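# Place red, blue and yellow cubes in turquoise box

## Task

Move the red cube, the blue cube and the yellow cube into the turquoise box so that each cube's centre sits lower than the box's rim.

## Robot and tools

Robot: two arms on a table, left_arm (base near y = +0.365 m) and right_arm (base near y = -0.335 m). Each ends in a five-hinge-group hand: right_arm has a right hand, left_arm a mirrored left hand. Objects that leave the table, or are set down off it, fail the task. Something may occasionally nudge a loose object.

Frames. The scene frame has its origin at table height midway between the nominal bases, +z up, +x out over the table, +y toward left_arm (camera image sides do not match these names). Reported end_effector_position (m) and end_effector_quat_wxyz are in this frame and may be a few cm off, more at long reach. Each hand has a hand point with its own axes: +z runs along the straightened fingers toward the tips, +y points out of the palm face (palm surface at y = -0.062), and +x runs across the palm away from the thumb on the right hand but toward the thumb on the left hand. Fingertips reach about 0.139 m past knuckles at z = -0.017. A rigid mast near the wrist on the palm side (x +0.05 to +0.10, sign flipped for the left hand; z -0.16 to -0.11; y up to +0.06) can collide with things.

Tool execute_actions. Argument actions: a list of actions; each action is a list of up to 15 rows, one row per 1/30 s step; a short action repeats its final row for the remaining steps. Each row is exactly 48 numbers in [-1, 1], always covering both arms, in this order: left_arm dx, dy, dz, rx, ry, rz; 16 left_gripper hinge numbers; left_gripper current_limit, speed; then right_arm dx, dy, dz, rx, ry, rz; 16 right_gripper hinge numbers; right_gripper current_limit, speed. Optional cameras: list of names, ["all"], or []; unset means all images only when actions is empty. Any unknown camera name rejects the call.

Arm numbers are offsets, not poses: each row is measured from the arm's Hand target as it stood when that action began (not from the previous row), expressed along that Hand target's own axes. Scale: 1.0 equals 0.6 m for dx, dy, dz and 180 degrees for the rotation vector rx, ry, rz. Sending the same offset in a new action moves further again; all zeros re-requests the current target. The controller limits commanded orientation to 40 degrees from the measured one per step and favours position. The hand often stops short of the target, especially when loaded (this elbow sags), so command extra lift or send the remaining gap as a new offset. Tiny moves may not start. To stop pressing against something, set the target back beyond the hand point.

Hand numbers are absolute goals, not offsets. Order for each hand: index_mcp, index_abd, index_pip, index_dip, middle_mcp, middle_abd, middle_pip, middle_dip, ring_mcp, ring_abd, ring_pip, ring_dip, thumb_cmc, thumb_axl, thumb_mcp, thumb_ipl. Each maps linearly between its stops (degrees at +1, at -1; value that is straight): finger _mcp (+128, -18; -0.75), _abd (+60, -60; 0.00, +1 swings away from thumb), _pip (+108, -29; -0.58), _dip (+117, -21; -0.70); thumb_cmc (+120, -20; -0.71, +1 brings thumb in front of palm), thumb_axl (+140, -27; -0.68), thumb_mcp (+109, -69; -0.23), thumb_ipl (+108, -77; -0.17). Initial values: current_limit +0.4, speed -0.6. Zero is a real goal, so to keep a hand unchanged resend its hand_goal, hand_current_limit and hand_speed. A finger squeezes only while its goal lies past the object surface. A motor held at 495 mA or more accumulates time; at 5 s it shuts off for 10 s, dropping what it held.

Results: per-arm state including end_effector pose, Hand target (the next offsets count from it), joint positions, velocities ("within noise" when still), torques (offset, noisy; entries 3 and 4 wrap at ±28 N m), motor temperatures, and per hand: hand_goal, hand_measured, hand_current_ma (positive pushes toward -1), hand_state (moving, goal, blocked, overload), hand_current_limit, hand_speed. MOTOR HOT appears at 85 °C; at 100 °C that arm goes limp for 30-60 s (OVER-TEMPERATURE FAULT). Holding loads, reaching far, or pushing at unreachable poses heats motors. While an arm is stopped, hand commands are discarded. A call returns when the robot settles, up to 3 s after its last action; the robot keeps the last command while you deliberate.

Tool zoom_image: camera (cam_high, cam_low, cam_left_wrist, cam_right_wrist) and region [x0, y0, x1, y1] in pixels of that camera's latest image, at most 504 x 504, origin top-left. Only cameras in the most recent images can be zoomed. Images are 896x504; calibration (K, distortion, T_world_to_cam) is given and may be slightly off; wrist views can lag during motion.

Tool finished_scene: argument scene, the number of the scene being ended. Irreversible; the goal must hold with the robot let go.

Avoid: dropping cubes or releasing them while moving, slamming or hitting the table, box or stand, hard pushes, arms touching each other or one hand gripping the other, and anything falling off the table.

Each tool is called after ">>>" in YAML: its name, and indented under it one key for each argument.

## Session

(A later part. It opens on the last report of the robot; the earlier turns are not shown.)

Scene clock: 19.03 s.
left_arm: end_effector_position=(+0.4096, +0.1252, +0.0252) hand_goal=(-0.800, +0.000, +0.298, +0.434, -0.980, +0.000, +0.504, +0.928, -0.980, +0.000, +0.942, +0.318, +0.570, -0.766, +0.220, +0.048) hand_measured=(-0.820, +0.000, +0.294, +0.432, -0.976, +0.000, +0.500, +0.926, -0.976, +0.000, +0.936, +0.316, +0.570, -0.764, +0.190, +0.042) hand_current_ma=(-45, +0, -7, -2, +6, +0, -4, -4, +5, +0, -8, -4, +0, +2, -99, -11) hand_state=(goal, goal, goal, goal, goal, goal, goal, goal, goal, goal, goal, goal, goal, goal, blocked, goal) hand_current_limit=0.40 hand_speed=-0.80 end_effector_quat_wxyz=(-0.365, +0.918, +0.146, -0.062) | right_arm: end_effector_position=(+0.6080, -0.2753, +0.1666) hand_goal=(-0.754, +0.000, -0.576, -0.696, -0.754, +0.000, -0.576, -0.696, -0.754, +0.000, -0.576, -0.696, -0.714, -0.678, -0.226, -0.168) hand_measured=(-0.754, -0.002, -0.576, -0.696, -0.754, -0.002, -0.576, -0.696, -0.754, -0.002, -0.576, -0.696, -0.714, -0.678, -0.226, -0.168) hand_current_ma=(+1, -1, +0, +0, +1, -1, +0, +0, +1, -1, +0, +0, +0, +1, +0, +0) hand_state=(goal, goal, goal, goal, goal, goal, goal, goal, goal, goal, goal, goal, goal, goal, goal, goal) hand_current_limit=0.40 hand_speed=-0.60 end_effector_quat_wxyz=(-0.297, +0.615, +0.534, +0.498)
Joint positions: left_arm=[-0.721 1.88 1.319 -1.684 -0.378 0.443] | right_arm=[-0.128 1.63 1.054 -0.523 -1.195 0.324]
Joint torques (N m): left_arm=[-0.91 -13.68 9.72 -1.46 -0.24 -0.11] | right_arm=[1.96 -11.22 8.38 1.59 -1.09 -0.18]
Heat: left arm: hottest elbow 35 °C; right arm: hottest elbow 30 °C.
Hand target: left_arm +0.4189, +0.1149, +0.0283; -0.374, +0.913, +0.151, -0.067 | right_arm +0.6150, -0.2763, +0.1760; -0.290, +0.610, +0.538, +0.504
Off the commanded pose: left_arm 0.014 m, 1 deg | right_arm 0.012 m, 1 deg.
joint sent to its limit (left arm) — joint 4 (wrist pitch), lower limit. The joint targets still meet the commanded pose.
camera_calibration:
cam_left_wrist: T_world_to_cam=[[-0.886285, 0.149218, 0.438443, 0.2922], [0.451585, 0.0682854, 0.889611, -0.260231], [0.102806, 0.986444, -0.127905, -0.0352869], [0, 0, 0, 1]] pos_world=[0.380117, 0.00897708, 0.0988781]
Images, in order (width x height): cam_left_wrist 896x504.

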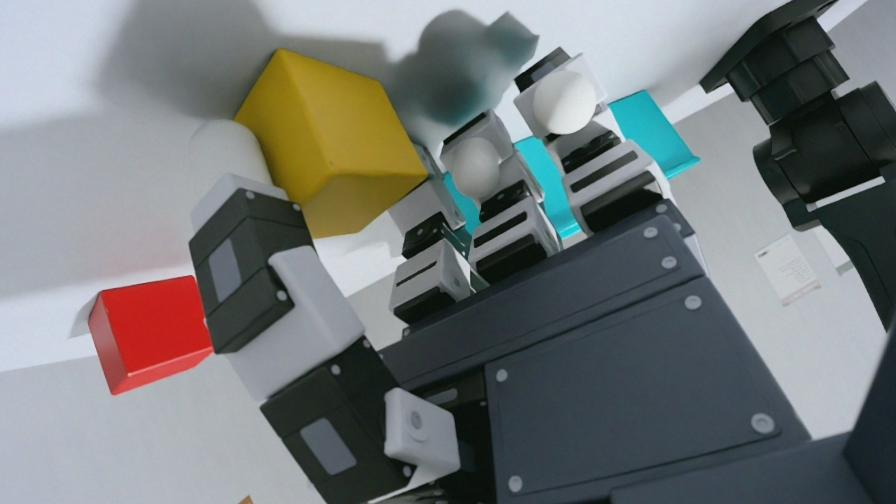

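>>> execute_actions:
  actions:
    - [[0,0,0,0,0,0,-0.79,0,0.315,0.435,-0.98,0,0.504,0.928,-0.98,0,0.942,0.319,0.571,-0.766,0.31,0.049,0.4,-0.85,0,0,0,0,0,0,-0.754,0,-0.576,-0.696,-0.754,0,-0.576,-0.696,-0.754,0,-0.576,-0.696,-0.714,-0.678,-0.226,-0.168,0.4,-0.6]]
    - [[0,0,0,0,0,0,-0.77,0,0.33,0.435,-0.98,0,0.504,0.928,-0.98,0,0.942,0.319,0.571,-0.766,0.38,0.049,0.4,-0.85,0,0,0,0,0,0,-0.754,0,-0.576,-0.696,-0.754,0,-0.576,-0.696,-0.754,0,-0.576,-0.696,-0.714,-0.678,-0.226,-0.168,0.4,-0.6]]
  cameras: ["cam_left_wrist"]

Scene clock: 20.40 s.
left_arm: end_effector_position=(+0.4097, +0.1251, +0.0253) hand_goal=(-0.770, +0.000, +0.330, +0.434, -0.980, +0.000, +0.504, +0.928, -0.980, +0.000, +0.942, +0.318, +0.570, -0.766, +0.380, +0.048) hand_measured=(-0.820, +0.000, +0.294, +0.432, -0.976, +0.000, +0.500, +0.926, -0.976, +0.000, +0.936, +0.316, +0.572, -0.764, +0.204, +0.032) hand_current_ma=(-151, +0, -92, -2, +6, +0, -4, -4, +5, +0, -8, -4, +2, +1, -385, -48) hand_state=(blocked, goal, blocked, goal, goal, goal, goal, goal, goal, goal, goal, goal, goal, goal, blocked, goal) hand_current_limit=0.40 hand_speed=-0.85 end_effector_quat_wxyz=(-0.365, +0.918, +0.146, -0.062) | right_arm: end_effector_position=(+0.6080, -0.2753, +0.1666) hand_goal=(-0.754, +0.000, -0.576, -0.696, -0.754, +0.000, -0.576, -0.696, -0.754, +0.000, -0.576, -0.696, -0.714, -0.678, -0.226, -0.168) hand_measured=(-0.754, -0.002, -0.576, -0.696, -0.754, -0.002, -0.576, -0.696, -0.754, -0.002, -0.576, -0.696, -0.714, -0.678, -0.226, -0.168) hand_current_ma=(+1, -1, +0, +0, +1, -1, +0, +0, +1, -1, +0, +0, +0, +1, +0, +0) hand_state=(goal, goal, goal, goal, goal, goal, goal, goal, goal, goal, goal, goal, goal, goal, goal, goal) hand_current_limit=0.40 hand_speed=-0.60 end_effector_quat_wxyz=(-0.297, +0.615, +0.534, +0.498)
Joint positions: left_arm=[-0.721 1.88 1.32 -1.684 -0.378 0.443] | right_arm=[-0.128 1.63 1.054 -0.523 -1.195 0.324]
Joint torques (N m): left_arm=[-0.85 -13.33 9.65 -1.36 -0.23 -0.11] | right_arm=[2.32 -12.34 8.32 1.83 -1.1 -0.11]
Heat: left arm: hottest elbow 35 °C; right arm: hottest elbow 30 °C.
Hand target: left_arm +0.4188, +0.1150, +0.0282; -0.374, +0.913, +0.151, -0.067 | right_arm +0.6150, -0.2763, +0.1760; -0.290, +0.610, +0.538, +0.504
Off the commanded pose: left_arm 0.014 m, 2 deg | right_arm 0.012 m, 1 deg.
joint sent to its limit (left arm) — joint 4 (wrist pitch), lower limit. The joint targets still meet the commanded pose.
camera_calibration:
cam_left_wrist: T_world_to_cam=[[-0.886437, 0.149279, 0.438116, 0.29235], [0.451289, 0.0685189, 0.889744, -0.260261], [0.102801, 0.986418, -0.128105, -0.0351634], [0, 0, 0, 1]] pos_world=[0.380217, 0.00887696, 0.0989777]
Images, in order (width x height): cam_left_wrist 896x504.

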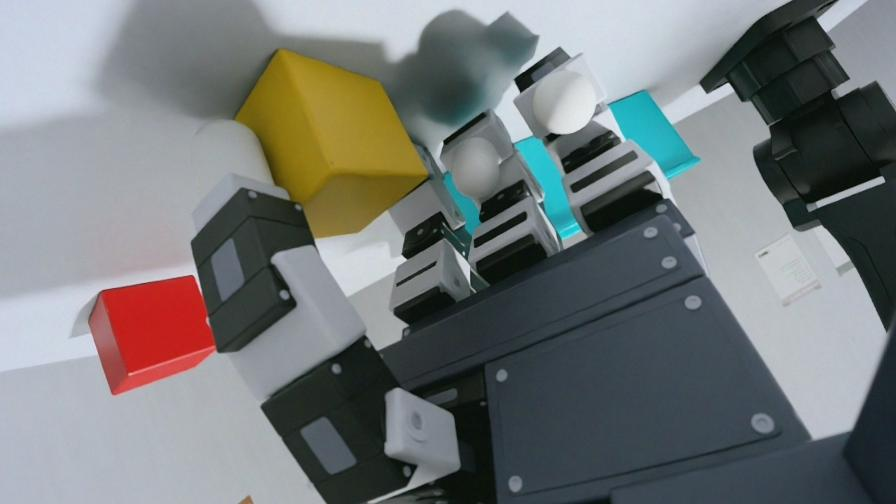

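>>> execute_actions:
  actions:
    - [[0.004,-0.0199,-0.0273,0,0,0,-0.77,0,0.33,0.435,-0.98,0,0.504,0.928,-0.98,0,0.942,0.319,0.571,-0.766,0.38,0.049,0.4,-0.85,0,0,0,0,0,0,-0.754,0,-0.576,-0.696,-0.754,0,-0.576,-0.696,-0.754,0,-0.576,-0.696,-0.714,-0.678,-0.226,-0.168,0.4,-0.6]]
    - [[0,-0.053,-0.053,0,0,0,-0.77,0,0.33,0.435,-0.98,0,0.504,0.928,-0.98,0,0.942,0.319,0.571,-0.766,0.38,0.049,0.4,-0.85,0,0,0,0,0,0,-0.754,0,-0.576,-0.696,-0.754,0,-0.576,-0.696,-0.754,0,-0.576,-0.696,-0.714,-0.678,-0.226,-0.168,0.4,-0.6]]
    - [[0,-0.0471,-0.0471,0,0,0,-0.77,0,0.33,0.435,-0.98,0,0.504,0.928,-0.98,0,0.942,0.319,0.571,-0.766,0.38,0.049,0.4,-0.85,0,0,0,0,0,0,-0.754,0,-0.576,-0.696,-0.754,0,-0.576,-0.696,-0.754,0,-0.576,-0.696,-0.714,-0.678,-0.226,-0.168,0.4,-0.6]]
  cameras: ["cam_left_wrist","cam_high"]

Scene clock: 24.20 s.
left_arm: end_effector_position=(+0.4149, +0.1145, +0.1242) hand_goal=(-0.770, +0.000, +0.330, +0.434, -0.980, +0.000, +0.504, +0.928, -0.980, +0.000, +0.942, +0.318, +0.570, -0.766, +0.380, +0.048) hand_measured=(-0.820, +0.000, +0.294, +0.430, -0.976, +0.000, +0.500, +0.926, -0.976, +0.000, +0.936, +0.316, +0.574, -0.768, +0.208, +0.030) hand_current_ma=(-151, +0, -92, -5, +6, +0, -4, -4, +5, +0, -8, -4, +5, -1, -385, -57) hand_state=(blocked, goal, blocked, goal, goal, goal, goal, goal, goal, goal, goal, goal, goal, goal, blocked, goal) hand_current_limit=0.40 hand_speed=-0.85 end_effector_quat_wxyz=(-0.284, +0.949, +0.135, +0.003) | right_arm: end_effector_position=(+0.6080, -0.2753, +0.1666) hand_goal=(-0.754, +0.000, -0.576, -0.696, -0.754, +0.000, -0.576, -0.696, -0.754, +0.000, -0.576, -0.696, -0.714, -0.678, -0.226, -0.168) hand_measured=(-0.754, -0.002, -0.576, -0.696, -0.754, -0.002, -0.576, -0.696, -0.754, -0.002, -0.576, -0.696, -0.714, -0.678, -0.226, -0.168) hand_current_ma=(+1, -1, +0, +0, +1, -1, +0, +0, +1, -1, +0, +0, +0, +1, +0, +0) hand_state=(goal, goal, goal, goal, goal, goal, goal, goal, goal, goal, goal, goal, goal, goal, goal, goal) hand_current_limit=0.40 hand_speed=-0.60 end_effector_quat_wxyz=(-0.297, +0.615, +0.534, +0.498)
Joint positions: left_arm=[-0.721 1.646 1.32 -1.684 -0.386 0.522] | right_arm=[-0.128 1.63 1.054 -0.523 -1.195 0.324]
Joint torques (N m): left_arm=[0.26 -12.81 10.09 -0.83 -0.52 0.12] | right_arm=[1.61 -11.28 8.43 1.48 -1.12 -0.13]
Heat: left arm: hottest elbow 35 °C; right arm: hottest elbow 30 °C.
Hand target: left_arm +0.4228, +0.1137, +0.1331; -0.374, +0.913, +0.151, -0.067 | right_arm +0.6150, -0.2763, +0.1760; -0.290, +0.610, +0.538, +0.504
Off the commanded pose: left_arm 0.012 m, 14 deg | right_arm 0.012 m, 1 deg.
joint sent to its limit (left arm) — joint 4 (wrist pitch), lower limit. The joint targets are off in orientation, not in position.
camera_calibration:
cam_left_wrist: T_world_to_cam=[[-0.922616, 0.264876, 0.280393, 0.276591], [0.33333, 0.181728, 0.92513, -0.318304], [0.194089, 0.947004, -0.255957, -0.0301417], [0, 0, 0, 1]] pos_world=[0.367138, 0.0131269, 0.209203]
Images, in order (width x height): cam_high 896x504, cam_left_wrist 896x504.

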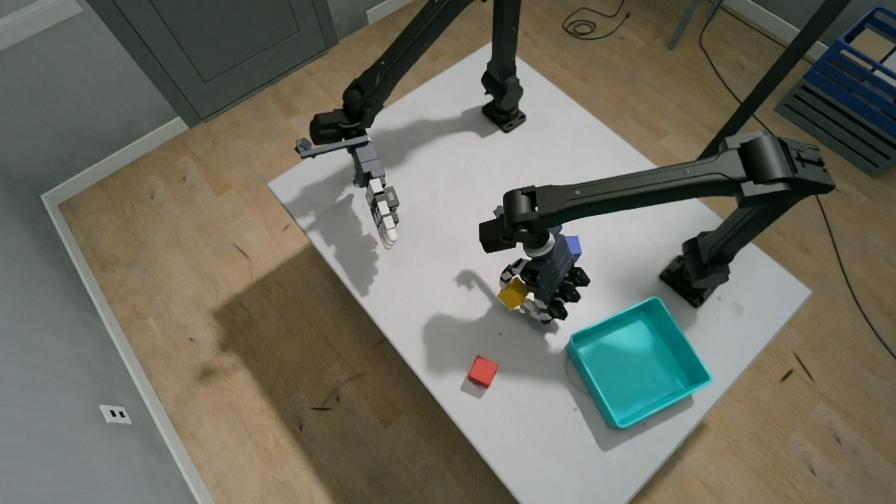

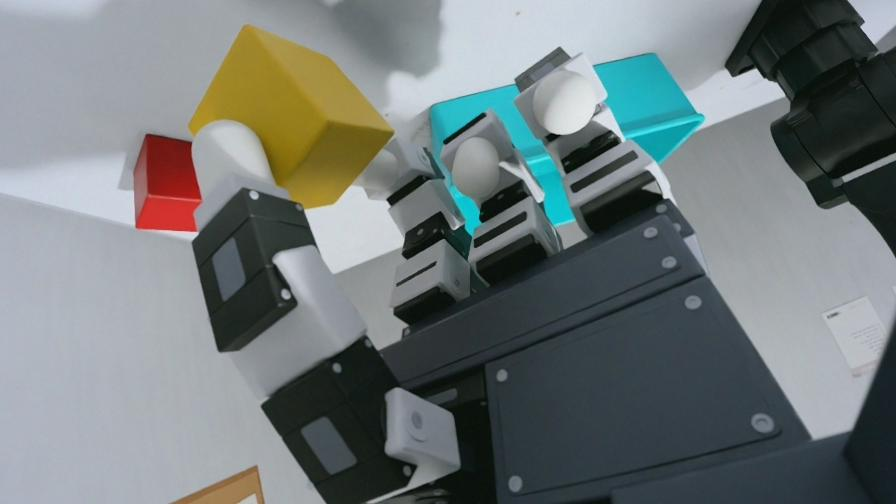

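>>> execute_actions:
  actions:
    - [[0.051,-0.0696,0.0405,0,-0.0312,-0.0313,-0.77,0,0.33,0.435,-0.98,0,0.504,0.928,-0.98,0,0.942,0.319,0.571,-0.766,0.38,0.049,0.4,-0.85,0,0,0,0,0,0,-0.754,0,-0.576,-0.696,-0.754,0,-0.576,-0.696,-0.754,0,-0.576,-0.696,-0.714,-0.678,-0.226,-0.168,0.4,-0.6]]
    - [[0.0502,-0.0572,0.0478,0,-0.0312,-0.0313,-0.77,0,0.33,0.435,-0.98,0,0.504,0.928,-0.98,0,0.942,0.319,0.571,-0.766,0.38,0.049,0.4,-0.85,0,0,0,0,0,0,-0.754,0,-0.576,-0.696,-0.754,0,-0.576,-0.696,-0.754,0,-0.576,-0.696,-0.714,-0.678,-0.226,-0.168,0.4,-0.6]]
    - [[0.0493,-0.0505,0.0505,0,-0.0312,-0.0313,-0.77,0,0.33,0.435,-0.98,0,0.504,0.928,-0.98,0,0.942,0.319,0.571,-0.766,0.38,0.049,0.4,-0.85,0,0,0,0,0,0,-0.754,0,-0.576,-0.696,-0.754,0,-0.576,-0.696,-0.754,0,-0.576,-0.696,-0.714,-0.678,-0.226,-0.168,0.4,-0.6]]
    - [[0.0487,-0.0487,0.0487,0,-0.0312,-0.0313,-0.77,0,0.33,0.435,-0.98,0,0.504,0.928,-0.98,0,0.942,0.319,0.571,-0.766,0.38,0.049,0.4,-0.85,0,0,0,0,0,0,-0.754,0,-0.576,-0.696,-0.754,0,-0.576,-0.696,-0.754,0,-0.576,-0.696,-0.714,-0.678,-0.226,-0.168,0.4,-0.6]]
  cameras: ["cam_left_wrist","cam_high"]

Scene clock: 26.83 s.
left_arm: end_effector_position=(+0.4391, +0.3225, +0.1423) hand_goal=(-0.770, +0.000, +0.330, +0.434, -0.980, +0.000, +0.504, +0.928, -0.980, +0.000, +0.942, +0.318, +0.570, -0.766, +0.380, +0.048) hand_measured=(-0.820, +0.000, +0.294, +0.430, -0.976, +0.000, +0.500, +0.926, -0.976, +0.000, +0.936, +0.316, +0.574, -0.768, +0.210, +0.028) hand_current_ma=(-151, +0, -92, -5, +6, +0, -4, -4, +5, +0, -8, -4, +7, -3, -385, -61) hand_state=(blocked, goal, blocked, goal, goal, goal, goal, goal, goal, goal, goal, goal, goal, goal, blocked, goal) hand_current_limit=0.40 hand_speed=-0.85 end_effector_quat_wxyz=(-0.252, +0.886, +0.384, -0.064) | right_arm: end_effector_position=(+0.6080, -0.2753, +0.1666) hand_goal=(-0.754, +0.000, -0.576, -0.696, -0.754, +0.000, -0.576, -0.696, -0.754, +0.000, -0.576, -0.696, -0.714, -0.678, -0.226, -0.168) hand_measured=(-0.754, -0.002, -0.576, -0.696, -0.754, -0.002, -0.576, -0.696, -0.754, -0.002, -0.576, -0.696, -0.714, -0.678, -0.226, -0.168) hand_current_ma=(+1, -1, +0, +0, +1, -1, +0, +0, +1, -1, +0, +0, +0, +1, +0, +0) hand_state=(goal, goal, goal, goal, goal, goal, goal, goal, goal, goal, goal, goal, goal, goal, goal, goal) hand_current_limit=0.40 hand_speed=-0.60 end_effector_quat_wxyz=(-0.297, +0.615, +0.534, +0.498)
Joint positions: left_arm=[-0.241 1.492 1.191 -1.684 -0.335 0.482] | right_arm=[-0.128 1.63 1.054 -0.523 -1.195 0.324]
Joint torques (N m): left_arm=[-0.62 -11.52 7.65 -0.77 -0.4 -0.14] | right_arm=[1.73 -11.58 8.39 1.68 -1.03 -0.12]
Heat: left arm: hottest elbow 35 °C; right arm: hottest elbow 31 °C.
Hand target: left_arm +0.4362, +0.3235, +0.1477; -0.343, +0.835, +0.395, -0.168 | right_arm +0.6150, -0.2763, +0.1760; -0.290, +0.610, +0.538, +0.504
Off the commanded pose: left_arm 0.006 m, 17 deg | right_arm 0.012 m, 1 deg.
joint sent to its limit (left arm) — joint 4 (wrist pitch), lower limit. The joint targets are off in orientation, not in position.
camera_calibration:
cam_left_wrist: T_world_to_cam=[[-0.938045, -0.232205, 0.257201, 0.409194], [0.16247, 0.360876, 0.918353, -0.362729], [-0.306064, 0.903244, -0.300792, 0.0129526], [0, 0, 0, 1]] pos_world=[0.446739, 0.214218, 0.231764]
Images, in order (width x height): cam_high 896x504, cam_left_wrist 896x504.

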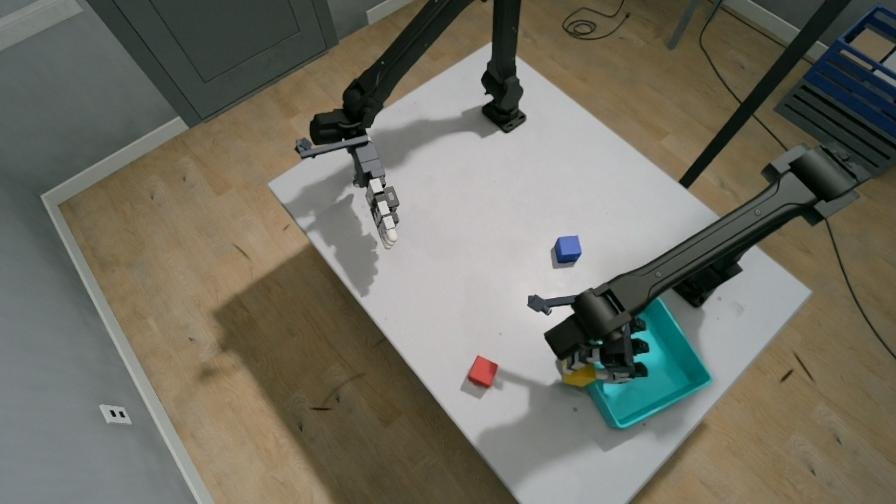

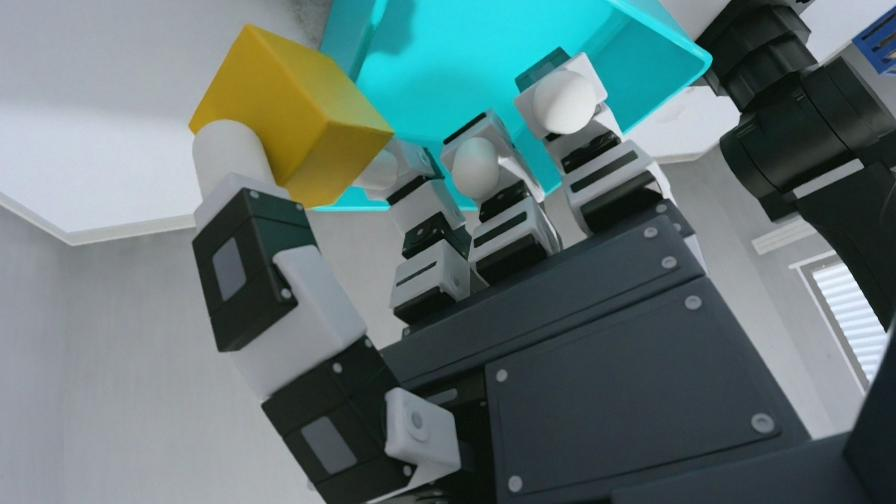

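>>> execute_actions:
  actions:
    - [[0.0413,-0.0545,0.0545,0,-0.0326,-0.0328,-0.77,0,0.33,0.435,-0.98,0,0.504,0.928,-0.98,0,0.942,0.319,0.571,-0.766,0.38,0.049,0.4,-0.85,0,0,0,0,0,0,-0.754,0,-0.576,-0.696,-0.754,0,-0.576,-0.696,-0.754,0,-0.576,-0.696,-0.714,-0.678,-0.226,-0.168,0.4,-0.6]]
    - [[0.0397,-0.0521,0.0521,0,-0.0326,-0.0328,-0.77,0,0.33,0.435,-0.98,0,0.504,0.928,-0.98,0,0.942,0.319,0.571,-0.766,0.38,0.049,0.4,-0.85,0,0,0,0,0,0,-0.754,0,-0.576,-0.696,-0.754,0,-0.576,-0.696,-0.754,0,-0.576,-0.696,-0.714,-0.678,-0.226,-0.168,0.4,-0.6]]
    - [[0.0378,-0.0496,0.0496,0,-0.0326,-0.0328,-0.77,0,0.33,0.435,-0.98,0,0.504,0.928,-0.98,0,0.942,0.319,0.571,-0.766,0.38,0.049,0.4,-0.85,0,0,0,0,0,0,-0.754,0,-0.576,-0.696,-0.754,0,-0.576,-0.696,-0.754,0,-0.576,-0.696,-0.714,-0.678,-0.226,-0.168,0.4,-0.6]]
  cameras: ["cam_left_wrist","cam_high"]

>>> zoom_image:
  camera: "cam_high"
  region: [550, 280, 720, 440]

Scene clock: 29.70 s.
left_arm: end_effector_position=(+0.3642, +0.4500, +0.1436) hand_goal=(-0.770, +0.000, +0.330, +0.434, -0.980, +0.000, +0.504, +0.928, -0.980, +0.000, +0.942, +0.318, +0.570, -0.766, +0.380, +0.048) hand_measured=(-0.820, +0.000, +0.294, +0.430, -0.976, +0.000, +0.500, +0.926, -0.976, +0.000, +0.936, +0.316, +0.574, -0.768, +0.210, +0.028) hand_current_ma=(-151, +0, -92, -5, +6, +0, -4, -4, +5, +0, -8, -4, +7, -3, -385, -62) hand_state=(blocked, goal, blocked, goal, goal, goal, goal, goal, goal, goal, goal, goal, goal, goal, blocked, goal) hand_current_limit=0.40 hand_speed=-0.85 end_effector_quat_wxyz=(-0.217, +0.787, +0.567, -0.111) | right_arm: end_effector_position=(+0.6080, -0.2753, +0.1666) hand_goal=(-0.754, +0.000, -0.576, -0.696, -0.754, +0.000, -0.576, -0.696, -0.754, +0.000, -0.576, -0.696, -0.714, -0.678, -0.226, -0.168) hand_measured=(-0.754, -0.002, -0.576, -0.696, -0.754, -0.002, -0.576, -0.696, -0.754, -0.002, -0.576, -0.696, -0.714, -0.678, -0.226, -0.168) hand_current_ma=(+1, -1, +0, +0, +1, -1, +0, +0, +1, -1, +0, +0, +0, +1, +0, +0) hand_state=(goal, goal, goal, goal, goal, goal, goal, goal, goal, goal, goal, goal, goal, goal, goal, goal) hand_current_limit=0.40 hand_speed=-0.60 end_effector_quat_wxyz=(-0.297, +0.615, +0.534, +0.498)
Joint positions: left_arm=[0.109 1.313 1.016 -1.684 -0.28 0.413] | right_arm=[-0.128 1.63 1.054 -0.523 -1.195 0.324]
Joint torques (N m): left_arm=[-0.5 -9.99 7.35 -0.95 -0.32 -0.15] | right_arm=[1.79 -11.52 8.08 1.55 -1.12 -0.09]
Heat: left arm: hottest elbow 35 °C; right arm: hottest elbow 31 °C.
Hand target: left_arm +0.3600, +0.4521, +0.1471; -0.301, +0.729, +0.566, -0.239 | right_arm +0.6150, -0.2763, +0.1760; -0.290, +0.610, +0.538, +0.504
Off the commanded pose: left_arm 0.006 m, 19 deg | right_arm 0.012 m, 1 deg.
joint sent to its limit (left arm) — joint 4 (wrist pitch), lower limit. The joint targets are off in orientation, not in position.
camera_calibration:
cam_left_wrist: T_world_to_cam=[[-0.761832, -0.598997, 0.246605, 0.470534], [-0.0299488, 0.412859, 0.910302, -0.349927], [-0.647081, 0.686112, -0.332469, 0.101774], [0, 0, 0, 1]] pos_world=[0.413844, 0.356491, 0.23634]
Images, in order (width x height): cam_high 896x504, cam_left_wrist 896x504.

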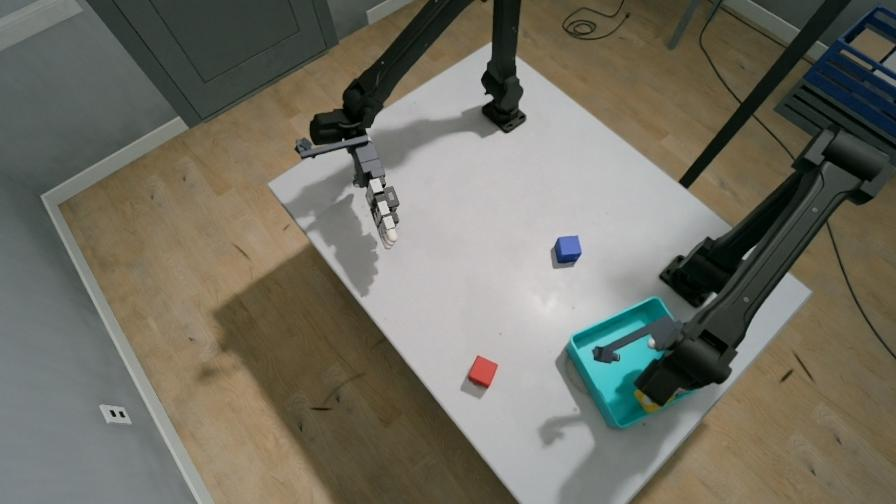

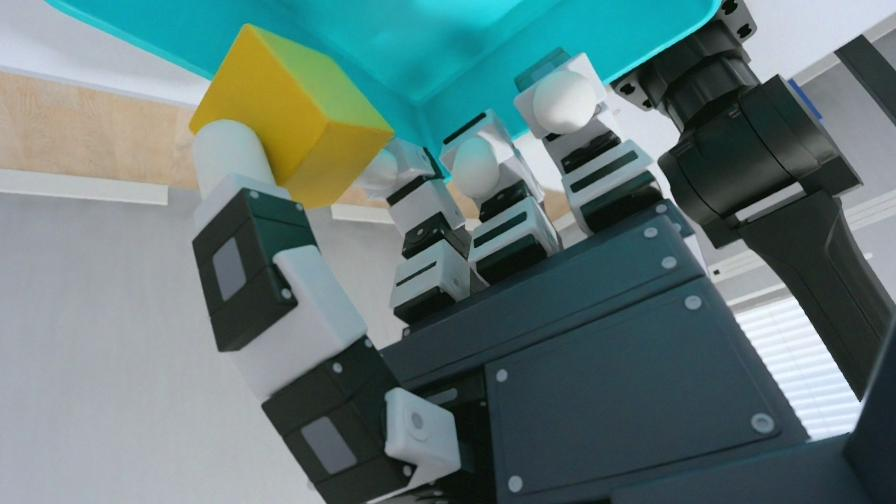

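Scaled by 2.965.

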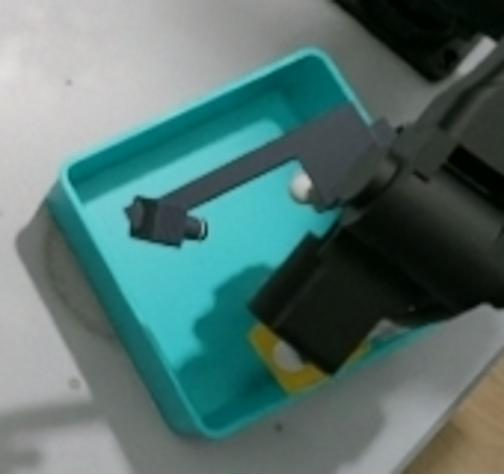

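>>> zoom_image:
  camera: "cam_left_wrist"
  region: [0, 0, 504, 230]

>>> zoom_image:
  camera: "cam_left_wrist"
  region: [380, 0, 760, 230]

Scaled by 1.000.

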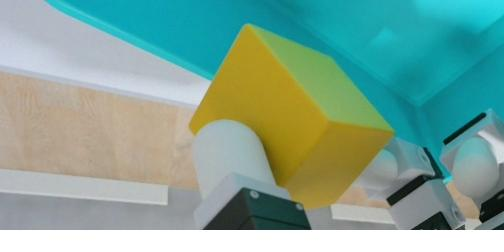

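Scaled by 1.326.

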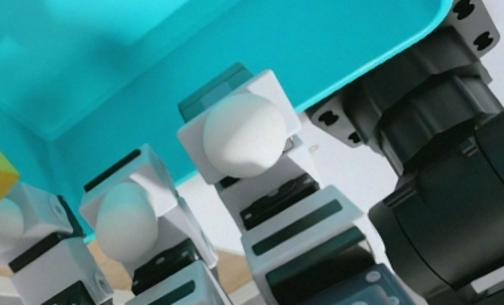

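>>> execute_actions:
  actions:
    - [[-0.0147,0.0471,0.0471,0,0,0,-0.77,0,0.33,0.435,-0.98,0,0.504,0.928,-0.98,0,0.942,0.319,0.571,-0.766,0.38,0.049,0.4,-0.85,0,0,0,0,0,0,-0.754,0,-0.576,-0.696,-0.754,0,-0.576,-0.696,-0.754,0,-0.576,-0.696,-0.714,-0.678,-0.226,-0.168,0.4,-0.6]]
    - [[0,0.0353,0.0353,0,0,0,-0.77,0,0.33,0.435,-0.98,0,0.504,0.928,-0.98,0,0.942,0.319,0.571,-0.766,0.38,0.049,0.4,-0.85,0,0,0,0,0,0,-0.754,0,-0.576,-0.696,-0.754,0,-0.576,-0.696,-0.754,0,-0.576,-0.696,-0.714,-0.678,-0.226,-0.168,0.4,-0.6]]
  cameras: ["cam_left_wrist","cam_high"]

>>> zoom_image:
  camera: "cam_high"
  region: [550, 280, 720, 440]

Scene clock: 32.10 s.
left_arm: end_effector_position=(+0.3543, +0.4452, +0.0737) hand_goal=(-0.770, +0.000, +0.330, +0.434, -0.980, +0.000, +0.504, +0.928, -0.980, +0.000, +0.942, +0.318, +0.570, -0.766, +0.380, +0.048) hand_measured=(-0.820, +0.000, +0.294, +0.430, -0.976, +0.000, +0.500, +0.926, -0.976, +0.000, +0.936, +0.316, +0.574, -0.768, +0.210, +0.028) hand_current_ma=(-151, +0, -92, -5, +6, +0, -4, -4, +5, +0, -8, -4, +7, -3, -385, -62) hand_state=(blocked, goal, blocked, goal, goal, goal, goal, goal, goal, goal, goal, goal, goal, goal, blocked, goal) hand_current_limit=0.40 hand_speed=-0.85 end_effector_quat_wxyz=(-0.269, +0.751, +0.571, -0.197) | right_arm: end_effector_position=(+0.6080, -0.2753, +0.1666) hand_goal=(-0.754, +0.000, -0.576, -0.696, -0.754, +0.000, -0.576, -0.696, -0.754, +0.000, -0.576, -0.696, -0.714, -0.678, -0.226, -0.168) hand_measured=(-0.754, -0.002, -0.576, -0.696, -0.754, -0.002, -0.576, -0.696, -0.754, -0.002, -0.576, -0.696, -0.714, -0.678, -0.226, -0.168) hand_current_ma=(+1, -1, +0, +0, +1, -1, +0, +0, +1, -1, +0, +0, +0, +1, +0, +0) hand_state=(goal, goal, goal, goal, goal, goal, goal, goal, goal, goal, goal, goal, goal, goal, goal, goal) hand_current_limit=0.40 hand_speed=-0.60 end_effector_quat_wxyz=(-0.297, +0.615, +0.534, +0.498)
Joint positions: left_arm=[0.085 1.519 0.996 -1.684 -0.256 0.313] | right_arm=[-0.128 1.63 1.054 -0.523 -1.195 0.324]
Joint torques (N m): left_arm=[-1.03 -9.93 7.6 -1.21 -0.21 -0.24] | right_arm=[1.61 -11.34 8.25 1.72 -1.13 -0.13]
Heat: left arm: hottest elbow 36 °C; right arm: hottest elbow 31 °C.
Hand target: left_arm +0.3576, +0.4431, +0.0772; -0.301, +0.729, +0.566, -0.239 | right_arm +0.6150, -0.2763, +0.1760; -0.290, +0.610, +0.538, +0.504
Off the commanded pose: left_arm 0.005 m, 7 deg | right_arm 0.012 m, 1 deg.
joint sent to its limit (left arm) — joint 4 (wrist pitch), lower limit. The joint targets are off in orientation, not in position.
camera_calibration:
cam_left_wrist: T_world_to_cam=[[-0.652085, -0.650242, 0.389833, 0.450747], [0.12387, 0.415905, 0.900933, -0.339808], [-0.747958, 0.635774, -0.19066, 0.123142], [0, 0, 0, 1]] pos_world=[0.428122, 0.356132, 0.153906]
Images, in order (width x height): cam_high 896x504, cam_left_wrist 896x504.

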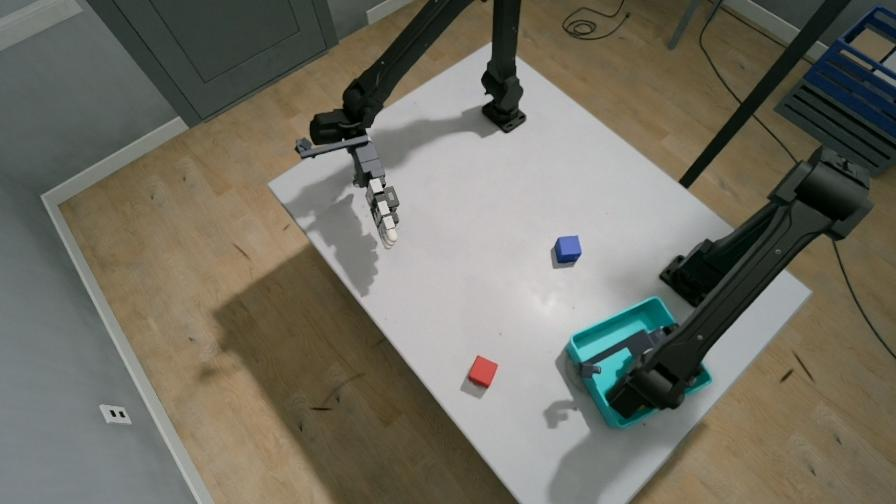

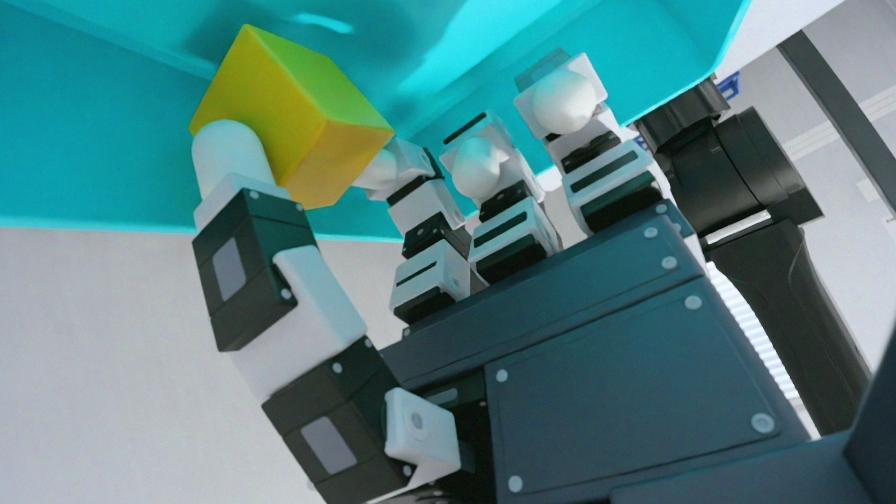

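Scaled by 2.965.

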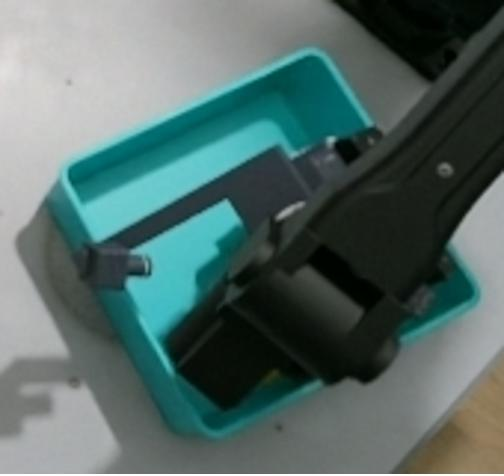

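>>> execute_actions:
  actions:
    - [[0.003,0.0294,0.0294,0,0,0,-0.77,0,0.33,0.435,-0.98,0,0.504,0.928,-0.98,0,0.942,0.319,0.571,-0.766,0.38,0.049,0.4,-0.85,0,0,0,0,0,0,-0.754,0,-0.576,-0.696,-0.754,0,-0.576,-0.696,-0.754,0,-0.576,-0.696,-0.714,-0.678,-0.226,-0.168,0.4,-0.6]]
    - [[0,0.0118,0.0118,0,0,0,-0.77,0,0.33,0.435,-0.98,0,0.504,0.928,-0.98,0,0.942,0.319,0.571,-0.766,0.38,0.049,0.4,-0.85,0,0,0,0,0,0,-0.754,0,-0.576,-0.696,-0.754,0,-0.576,-0.696,-0.754,0,-0.576,-0.696,-0.714,-0.678,-0.226,-0.168,0.4,-0.6]]
  cameras: ["cam_left_wrist","cam_high"]

>>> zoom_image:
  camera: "cam_high"
  region: [550, 280, 720, 440]

Scene clock: 33.77 s.
left_arm: end_effector_position=(+0.3481, +0.4466, +0.0430) hand_goal=(-0.770, +0.000, +0.330, +0.434, -0.980, +0.000, +0.504, +0.928, -0.980, +0.000, +0.942, +0.318, +0.570, -0.766, +0.380, +0.048) hand_measured=(-0.820, +0.000, +0.322, +0.450, -0.976, +0.000, +0.500, +0.926, -0.976, +0.000, +0.936, +0.316, +0.574, -0.770, +0.210, +0.022) hand_current_ma=(-151, +0, -14, +33, +6, +0, -4, -4, +5, +0, -8, -4, +7, -5, -385, -94) hand_state=(blocked, goal, goal, goal, goal, goal, goal, goal, goal, goal, goal, goal, goal, goal, blocked, blocked) hand_current_limit=0.40 hand_speed=-0.85 end_effector_quat_wxyz=(-0.296, +0.732, +0.568, -0.234) | right_arm: end_effector_position=(+0.6080, -0.2753, +0.1666) hand_goal=(-0.754, +0.000, -0.576, -0.696, -0.754, +0.000, -0.576, -0.696, -0.754, +0.000, -0.576, -0.696, -0.714, -0.678, -0.226, -0.168) hand_measured=(-0.754, -0.002, -0.576, -0.696, -0.754, -0.002, -0.576, -0.696, -0.754, -0.002, -0.576, -0.696, -0.714, -0.678, -0.226, -0.168) hand_current_ma=(+1, -1, +0, +0, +1, -1, +0, +0, +1, -1, +0, +0, +0, +1, +0, +0) hand_state=(goal, goal, goal, goal, goal, goal, goal, goal, goal, goal, goal, goal, goal, goal, goal, goal) hand_current_limit=0.40 hand_speed=-0.60 end_effector_quat_wxyz=(-0.297, +0.615, +0.534, +0.498)
Joint positions: left_arm=[0.083 1.624 0.998 -1.684 -0.254 0.277] | right_arm=[-0.128 1.63 1.054 -0.523 -1.195 0.324]
Joint torques (N m): left_arm=[-1.44 -8.59 8.4 -1.57 -0.07 -0.11] | right_arm=[0.85 -12.28 8.17 1.44 -0.99 -0.08]
Heat: left arm: hottest elbow 36 °C; right arm: hottest elbow 31 °C.
Hand target: left_arm +0.3579, +0.4445, +0.0423; -0.301, +0.729, +0.566, -0.239 | right_arm +0.6150, -0.2763, +0.1760; -0.290, +0.610, +0.538, +0.504
Off the commanded pose: left_arm 0.010 m, 1 deg | right_arm 0.012 m, 1 deg.
joint sent to its limit (left arm) — joint 4 (wrist pitch), lower limit. The joint targets still meet the commanded pose.
camera_calibration:
cam_left_wrist: T_world_to_cam=[[-0.594654, -0.670133, 0.444195, 0.446146], [0.19829, 0.41318, 0.888799, -0.336119], [-0.779146, 0.616607, -0.112818, 0.127867], [0, 0, 0, 1]] pos_world=[0.431579, 0.359011, 0.114992]
Images, in order (width x height): cam_high 896x504, cam_left_wrist 896x504.

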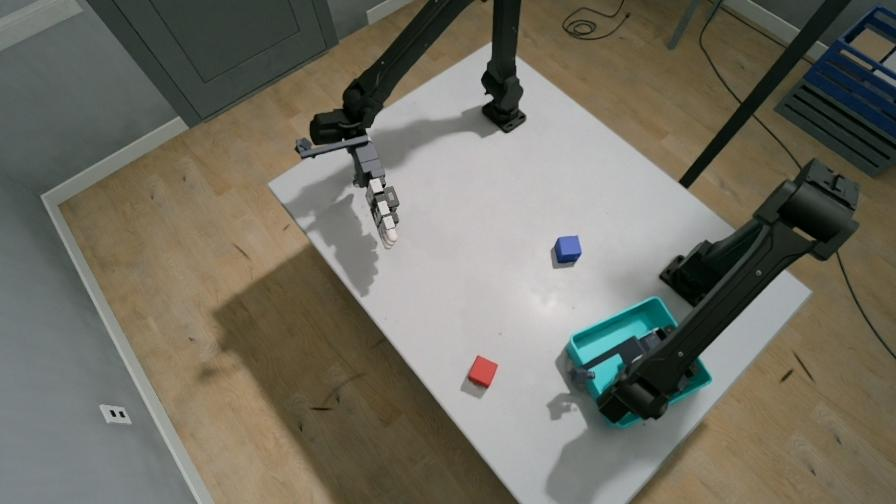

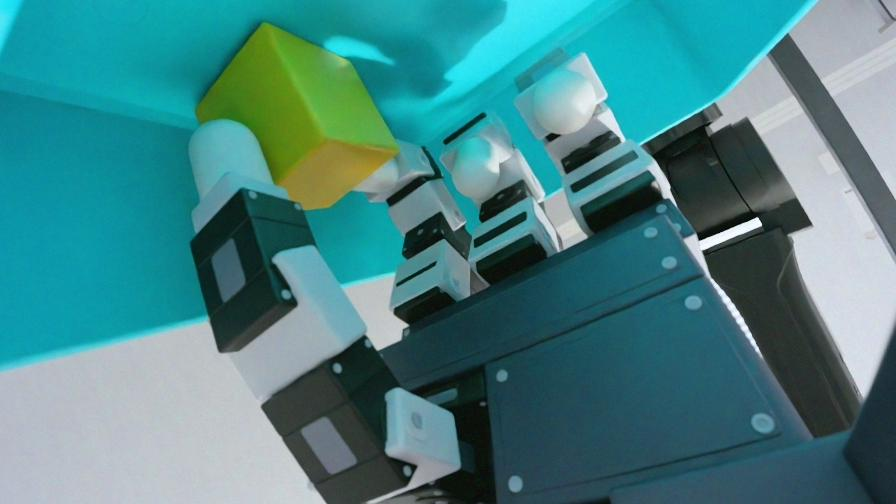

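Scaled by 2.965.

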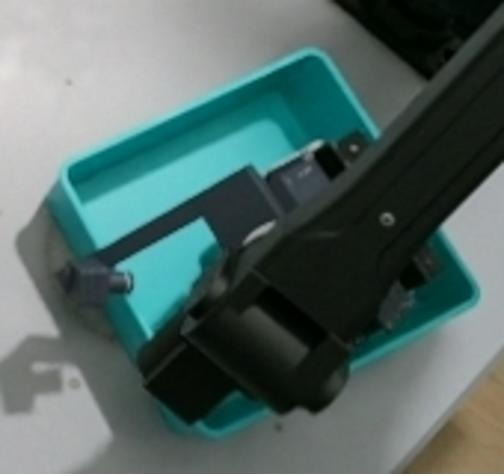

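>>> execute_actions:
  actions:
    - [[0.002,0.0083,0.0083,0,0,0,-0.77,0,0.33,0.435,-0.98,0,0.504,0.928,-0.98,0,0.942,0.319,0.571,-0.766,0.36,0.049,0.4,-0.9,0,0,0,0,0,0,-0.754,0,-0.576,-0.696,-0.754,0,-0.576,-0.696,-0.754,0,-0.576,-0.696,-0.714,-0.678,-0.226,-0.168,0.4,-0.6]]
  cameras: ["cam_left_wrist"]

Scene clock: 34.63 s.
left_arm: end_effector_position=(+0.3494, +0.4472, +0.0399) hand_goal=(-0.770, +0.000, +0.330, +0.434, -0.980, +0.000, +0.504, +0.928, -0.980, +0.000, +0.942, +0.318, +0.570, -0.766, +0.360, +0.048) hand_measured=(-0.820, +0.000, +0.342, +0.466, -0.976, +0.000, +0.500, +0.926, -0.976, +0.000, +0.936, +0.316, +0.574, -0.770, +0.210, +0.016) hand_current_ma=(-151, +0, +21, +81, +6, +0, -4, -4, +5, +0, -8, -4, +7, -6, -385, -116) hand_state=(blocked, goal, goal, blocked, goal, goal, goal, goal, goal, goal, goal, goal, goal, goal, blocked, blocked) hand_current_limit=0.40 hand_speed=-0.90 end_effector_quat_wxyz=(-0.299, +0.729, +0.569, -0.237) | right_arm: end_effector_position=(+0.6080, -0.2753, +0.1666) hand_goal=(-0.754, +0.000, -0.576, -0.696, -0.754, +0.000, -0.576, -0.696, -0.754, +0.000, -0.576, -0.696, -0.714, -0.678, -0.226, -0.168) hand_measured=(-0.754, -0.002, -0.576, -0.696, -0.754, -0.002, -0.576, -0.696, -0.754, -0.002, -0.576, -0.696, -0.714, -0.678, -0.226, -0.168) hand_current_ma=(+1, -1, +0, +0, +1, -1, +0, +0, +1, -1, +0, +0, +0, +1, +0, +0) hand_state=(goal, goal, goal, goal, goal, goal, goal, goal, goal, goal, goal, goal, goal, goal, goal, goal) hand_current_limit=0.40 hand_speed=-0.60 end_effector_quat_wxyz=(-0.297, +0.615, +0.534, +0.498)
Joint positions: left_arm=[0.083 1.639 1.004 -1.684 -0.254 0.271] | right_arm=[-0.128 1.63 1.054 -0.523 -1.195 0.324]
Joint torques (N m): left_arm=[-1.14 -8.59 7.95 -1.29 -0.15 -0.05] | right_arm=[1.67 -11.75 8.2 1.33 -1.02 -0.11]
Heat: left arm: hottest elbow 36 °C; right arm: hottest elbow 31 °C.
Hand target: left_arm +0.3580, +0.4456, +0.0352; -0.301, +0.729, +0.566, -0.239 | right_arm +0.6150, -0.2763, +0.1760; -0.290, +0.610, +0.538, +0.504
Off the commanded pose: left_arm 0.010 m, 0 deg | right_arm 0.012 m, 1 deg.
camera_calibration:
cam_left_wrist: T_world_to_cam=[[-0.588128, -0.674064, 0.446925, 0.448027], [0.20364, 0.411375, 0.888426, -0.334856], [-0.78271, 0.613521, -0.104675, 0.130301], [0, 0, 0, 1]] pos_world=[0.433675, 0.359809, 0.1109]
Images, in order (width x height): cam_left_wrist 896x504.

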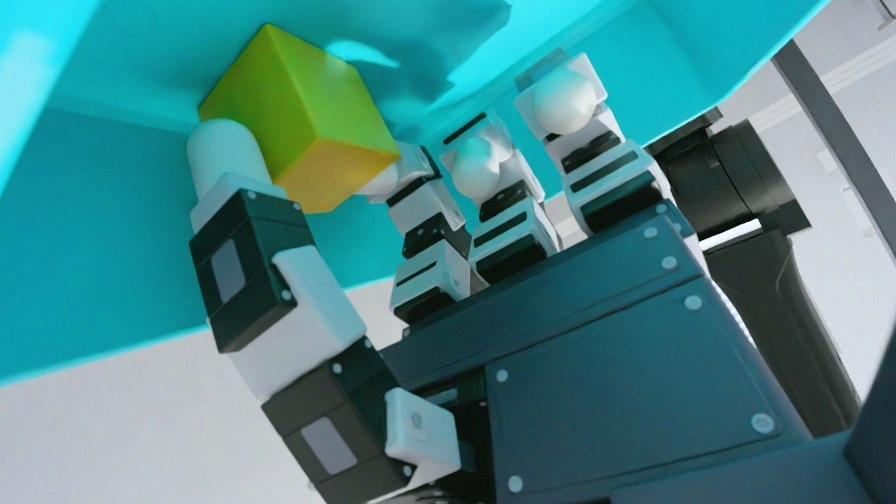

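>>> execute_actions:
  actions:
    - [[0,0.003,0.003,0,0,0,-0.79,0,0.33,0.44,-0.98,0,0.504,0.928,-0.98,0,0.942,0.319,0.571,-0.766,0.26,0.035,0.4,-0.9,0,0,0,0,0,0,-0.754,0,-0.576,-0.696,-0.754,0,-0.576,-0.696,-0.754,0,-0.576,-0.696,-0.714,-0.678,-0.226,-0.168,0.4,-0.6]]
    - [[0,0,0,0,0,0,-0.81,0,0.325,0.44,-0.98,0,0.504,0.928,-0.98,0,0.942,0.319,0.571,-0.766,0.20,0.035,0.4,-0.9,0,0,0,0,0,0,-0.754,0,-0.576,-0.696,-0.754,0,-0.576,-0.696,-0.754,0,-0.576,-0.696,-0.714,-0.678,-0.226,-0.168,0.4,-0.6]]
  cameras: ["cam_left_wrist"]

Scene clock: 36.73 s.
left_arm: end_effector_position=(+0.3482, +0.4471, +0.0360) hand_goal=(-0.810, +0.000, +0.324, +0.440, -0.980, +0.000, +0.504, +0.928, -0.980, +0.000, +0.942, +0.318, +0.570, -0.766, +0.200, +0.034) hand_measured=(-0.812, +0.000, +0.330, +0.452, -0.976, +0.000, +0.500, +0.926, -0.976, +0.000, +0.936, +0.316, +0.572, -0.770, +0.190, +0.024) hand_current_ma=(-2, +0, +9, +21, +6, +0, -4, -4, +5, +0, -8, -4, +2, -6, -23, -28) hand_state=(goal, goal, goal, goal, goal, goal, goal, goal, goal, goal, goal, goal, goal, goal, goal, goal) hand_current_limit=0.40 hand_speed=-0.90 end_effector_quat_wxyz=(-0.302, +0.727, +0.567, -0.242) | right_arm: end_effector_position=(+0.6080, -0.2753, +0.1666) hand_goal=(-0.754, +0.000, -0.576, -0.696, -0.754, +0.000, -0.576, -0.696, -0.754, +0.000, -0.576, -0.696, -0.714, -0.678, -0.226, -0.168) hand_measured=(-0.754, -0.002, -0.576, -0.696, -0.754, -0.002, -0.576, -0.696, -0.754, -0.002, -0.576, -0.696, -0.714, -0.678, -0.226, -0.168) hand_current_ma=(+1, -1, +0, +0, +1, -1, +0, +0, +1, -1, +0, +0, +0, +1, +0, +0) hand_state=(goal, goal, goal, goal, goal, goal, goal, goal, goal, goal, goal, goal, goal, goal, goal, goal) hand_current_limit=0.40 hand_speed=-0.60 end_effector_quat_wxyz=(-0.297, +0.615, +0.534, +0.498)
Joint positions: left_arm=[0.083 1.652 1.004 -1.684 -0.254 0.27] | right_arm=[-0.128 1.63 1.054 -0.523 -1.195 0.324]
Joint torques (N m): left_arm=[-1.2 -9.47 7.61 -0.95 -0.13 -0.05] | right_arm=[1.9 -11.93 8.1 1.51 -1.02 -0.13]
Heat: left arm: hottest elbow 36 °C; right arm: hottest elbow 31 °C.
Hand target: left_arm +0.3580, +0.4456, +0.0327; -0.301, +0.729, +0.566, -0.239 | right_arm +0.6150, -0.2763, +0.1760; -0.290, +0.610, +0.538, +0.504
Off the commanded pose: left_arm 0.011 m, 0 deg | right_arm 0.012 m, 1 deg.
camera_calibration:
cam_left_wrist: T_world_to_cam=[[-0.581989, -0.673905, 0.455127, 0.446503], [0.214701, 0.412479, 0.885305, -0.335332], [-0.784342, 0.612954, -0.0953702, 0.129554], [0, 0, 0, 1]] pos_world=[0.43347, 0.359808, 0.106011]
Images, in order (width x height): cam_left_wrist 896x504.

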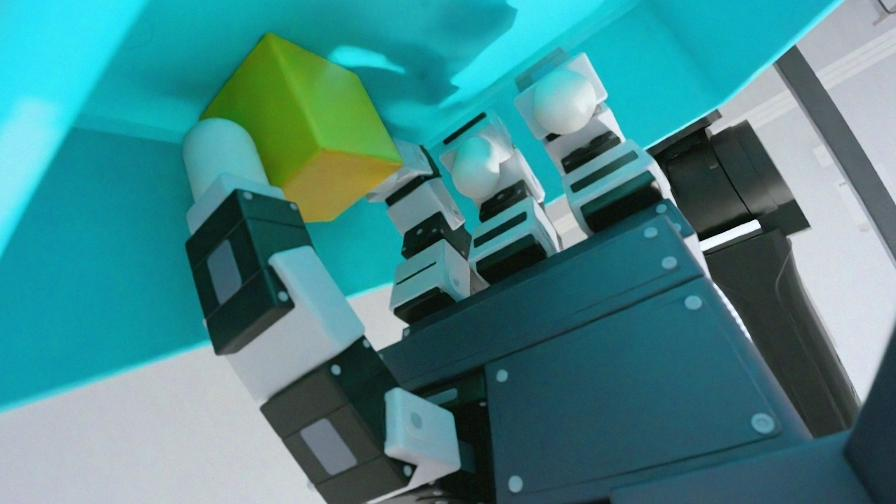

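>>> execute_actions:
  actions:
    - [[0,0,0,0,0,0,-0.84,0,0.31,0.435,-0.98,0,0.504,0.928,-0.98,0,0.942,0.319,0.571,-0.766,0.14,0.049,0.4,-0.88,0,0,0,0,0,0,-0.754,0,-0.576,-0.696,-0.754,0,-0.576,-0.696,-0.754,0,-0.576,-0.696,-0.714,-0.678,-0.226,-0.168,0.4,-0.6]]
    - [[0,0,0,0,0,0,-0.96,0,0.299,0.435,-0.98,0,0.504,0.928,-0.98,0,0.942,0.319,0.571,-0.766,0.04,0.049,0.4,-0.8,0,0,0,0,0,0,-0.754,0,-0.576,-0.696,-0.754,0,-0.576,-0.696,-0.754,0,-0.576,-0.696,-0.714,-0.678,-0.226,-0.168,0.4,-0.6]]
  cameras: ["cam_left_wrist"]

Scene clock: 38.10 s.
left_arm: end_effector_position=(+0.3477, +0.4471, +0.0345) hand_goal=(-0.960, +0.000, +0.298, +0.434, -0.980, +0.000, +0.504, +0.928, -0.980, +0.000, +0.942, +0.318, +0.570, -0.766, +0.040, +0.048) hand_measured=(-0.946, +0.000, +0.300, +0.436, -0.976, +0.000, +0.500, +0.926, -0.976, +0.000, +0.936, +0.316, +0.572, -0.768, +0.044, +0.046) hand_current_ma=(+32, +0, +3, +2, +6, +0, -4, -4, +5, +0, -8, -4, +2, -3, +9, -3) hand_state=(goal, goal, goal, goal, goal, goal, goal, goal, goal, goal, goal, goal, goal, goal, goal, goal) hand_current_limit=0.40 hand_speed=-0.80 end_effector_quat_wxyz=(-0.303, +0.727, +0.566, -0.244) | right_arm: end_effector_position=(+0.6080, -0.2753, +0.1666) hand_goal=(-0.754, +0.000, -0.576, -0.696, -0.754, +0.000, -0.576, -0.696, -0.754, +0.000, -0.576, -0.696, -0.714, -0.678, -0.226, -0.168) hand_measured=(-0.754, -0.002, -0.576, -0.696, -0.754, -0.002, -0.576, -0.696, -0.754, -0.002, -0.576, -0.696, -0.714, -0.678, -0.226, -0.168) hand_current_ma=(+1, -1, +0, +0, +1, -1, +0, +0, +1, -1, +0, +0, +0, +1, +0, +0) hand_state=(goal, goal, goal, goal, goal, goal, goal, goal, goal, goal, goal, goal, goal, goal, goal, goal) hand_current_limit=0.40 hand_speed=-0.60 end_effector_quat_wxyz=(-0.297, +0.615, +0.534, +0.498)
Joint positions: left_arm=[0.083 1.657 1.004 -1.684 -0.254 0.27] | right_arm=[-0.128 1.63 1.054 -0.523 -1.195 0.324]
Joint torques (N m): left_arm=[-0.97 -9.64 7.66 -0.9 -0.13 -0.02] | right_arm=[1.73 -11.4 8.23 1.55 -1.03 -0.15]
Heat: left arm: hottest elbow 36 °C; right arm: hottest elbow 32 °C.
Hand target: left_arm +0.3580, +0.4456, +0.0327; -0.301, +0.729, +0.566, -0.239 | right_arm +0.6150, -0.2763, +0.1760; -0.290, +0.610, +0.538, +0.504
Off the commanded pose: left_arm 0.011 m, 1 deg | right_arm 0.012 m, 1 deg.
camera_calibration:
cam_left_wrist: T_world_to_cam=[[-0.579789, -0.673588, 0.458393, 0.445898], [0.219047, 0.413029, 0.883983, -0.335575], [-0.78477, 0.612933, -0.0919222, 0.129127], [0, 0, 0, 1]] pos_world=[0.433368, 0.359807, 0.104116]
Images, in order (width x height): cam_left_wrist 896x504.

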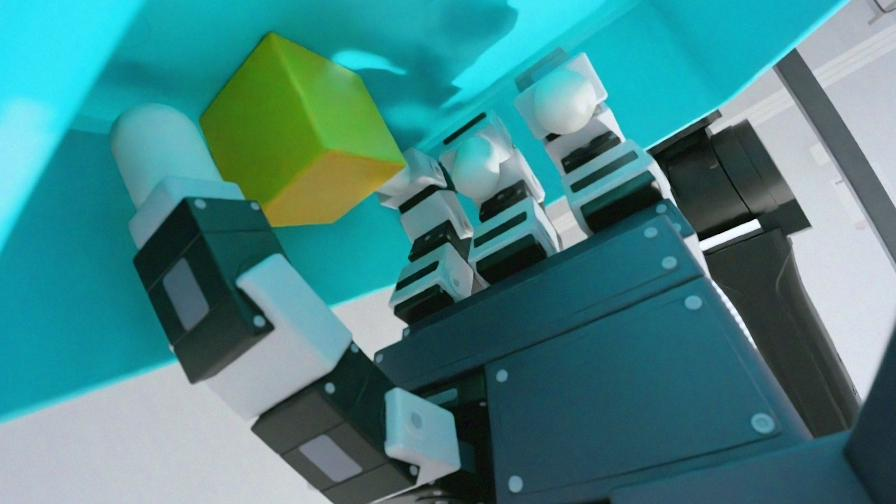

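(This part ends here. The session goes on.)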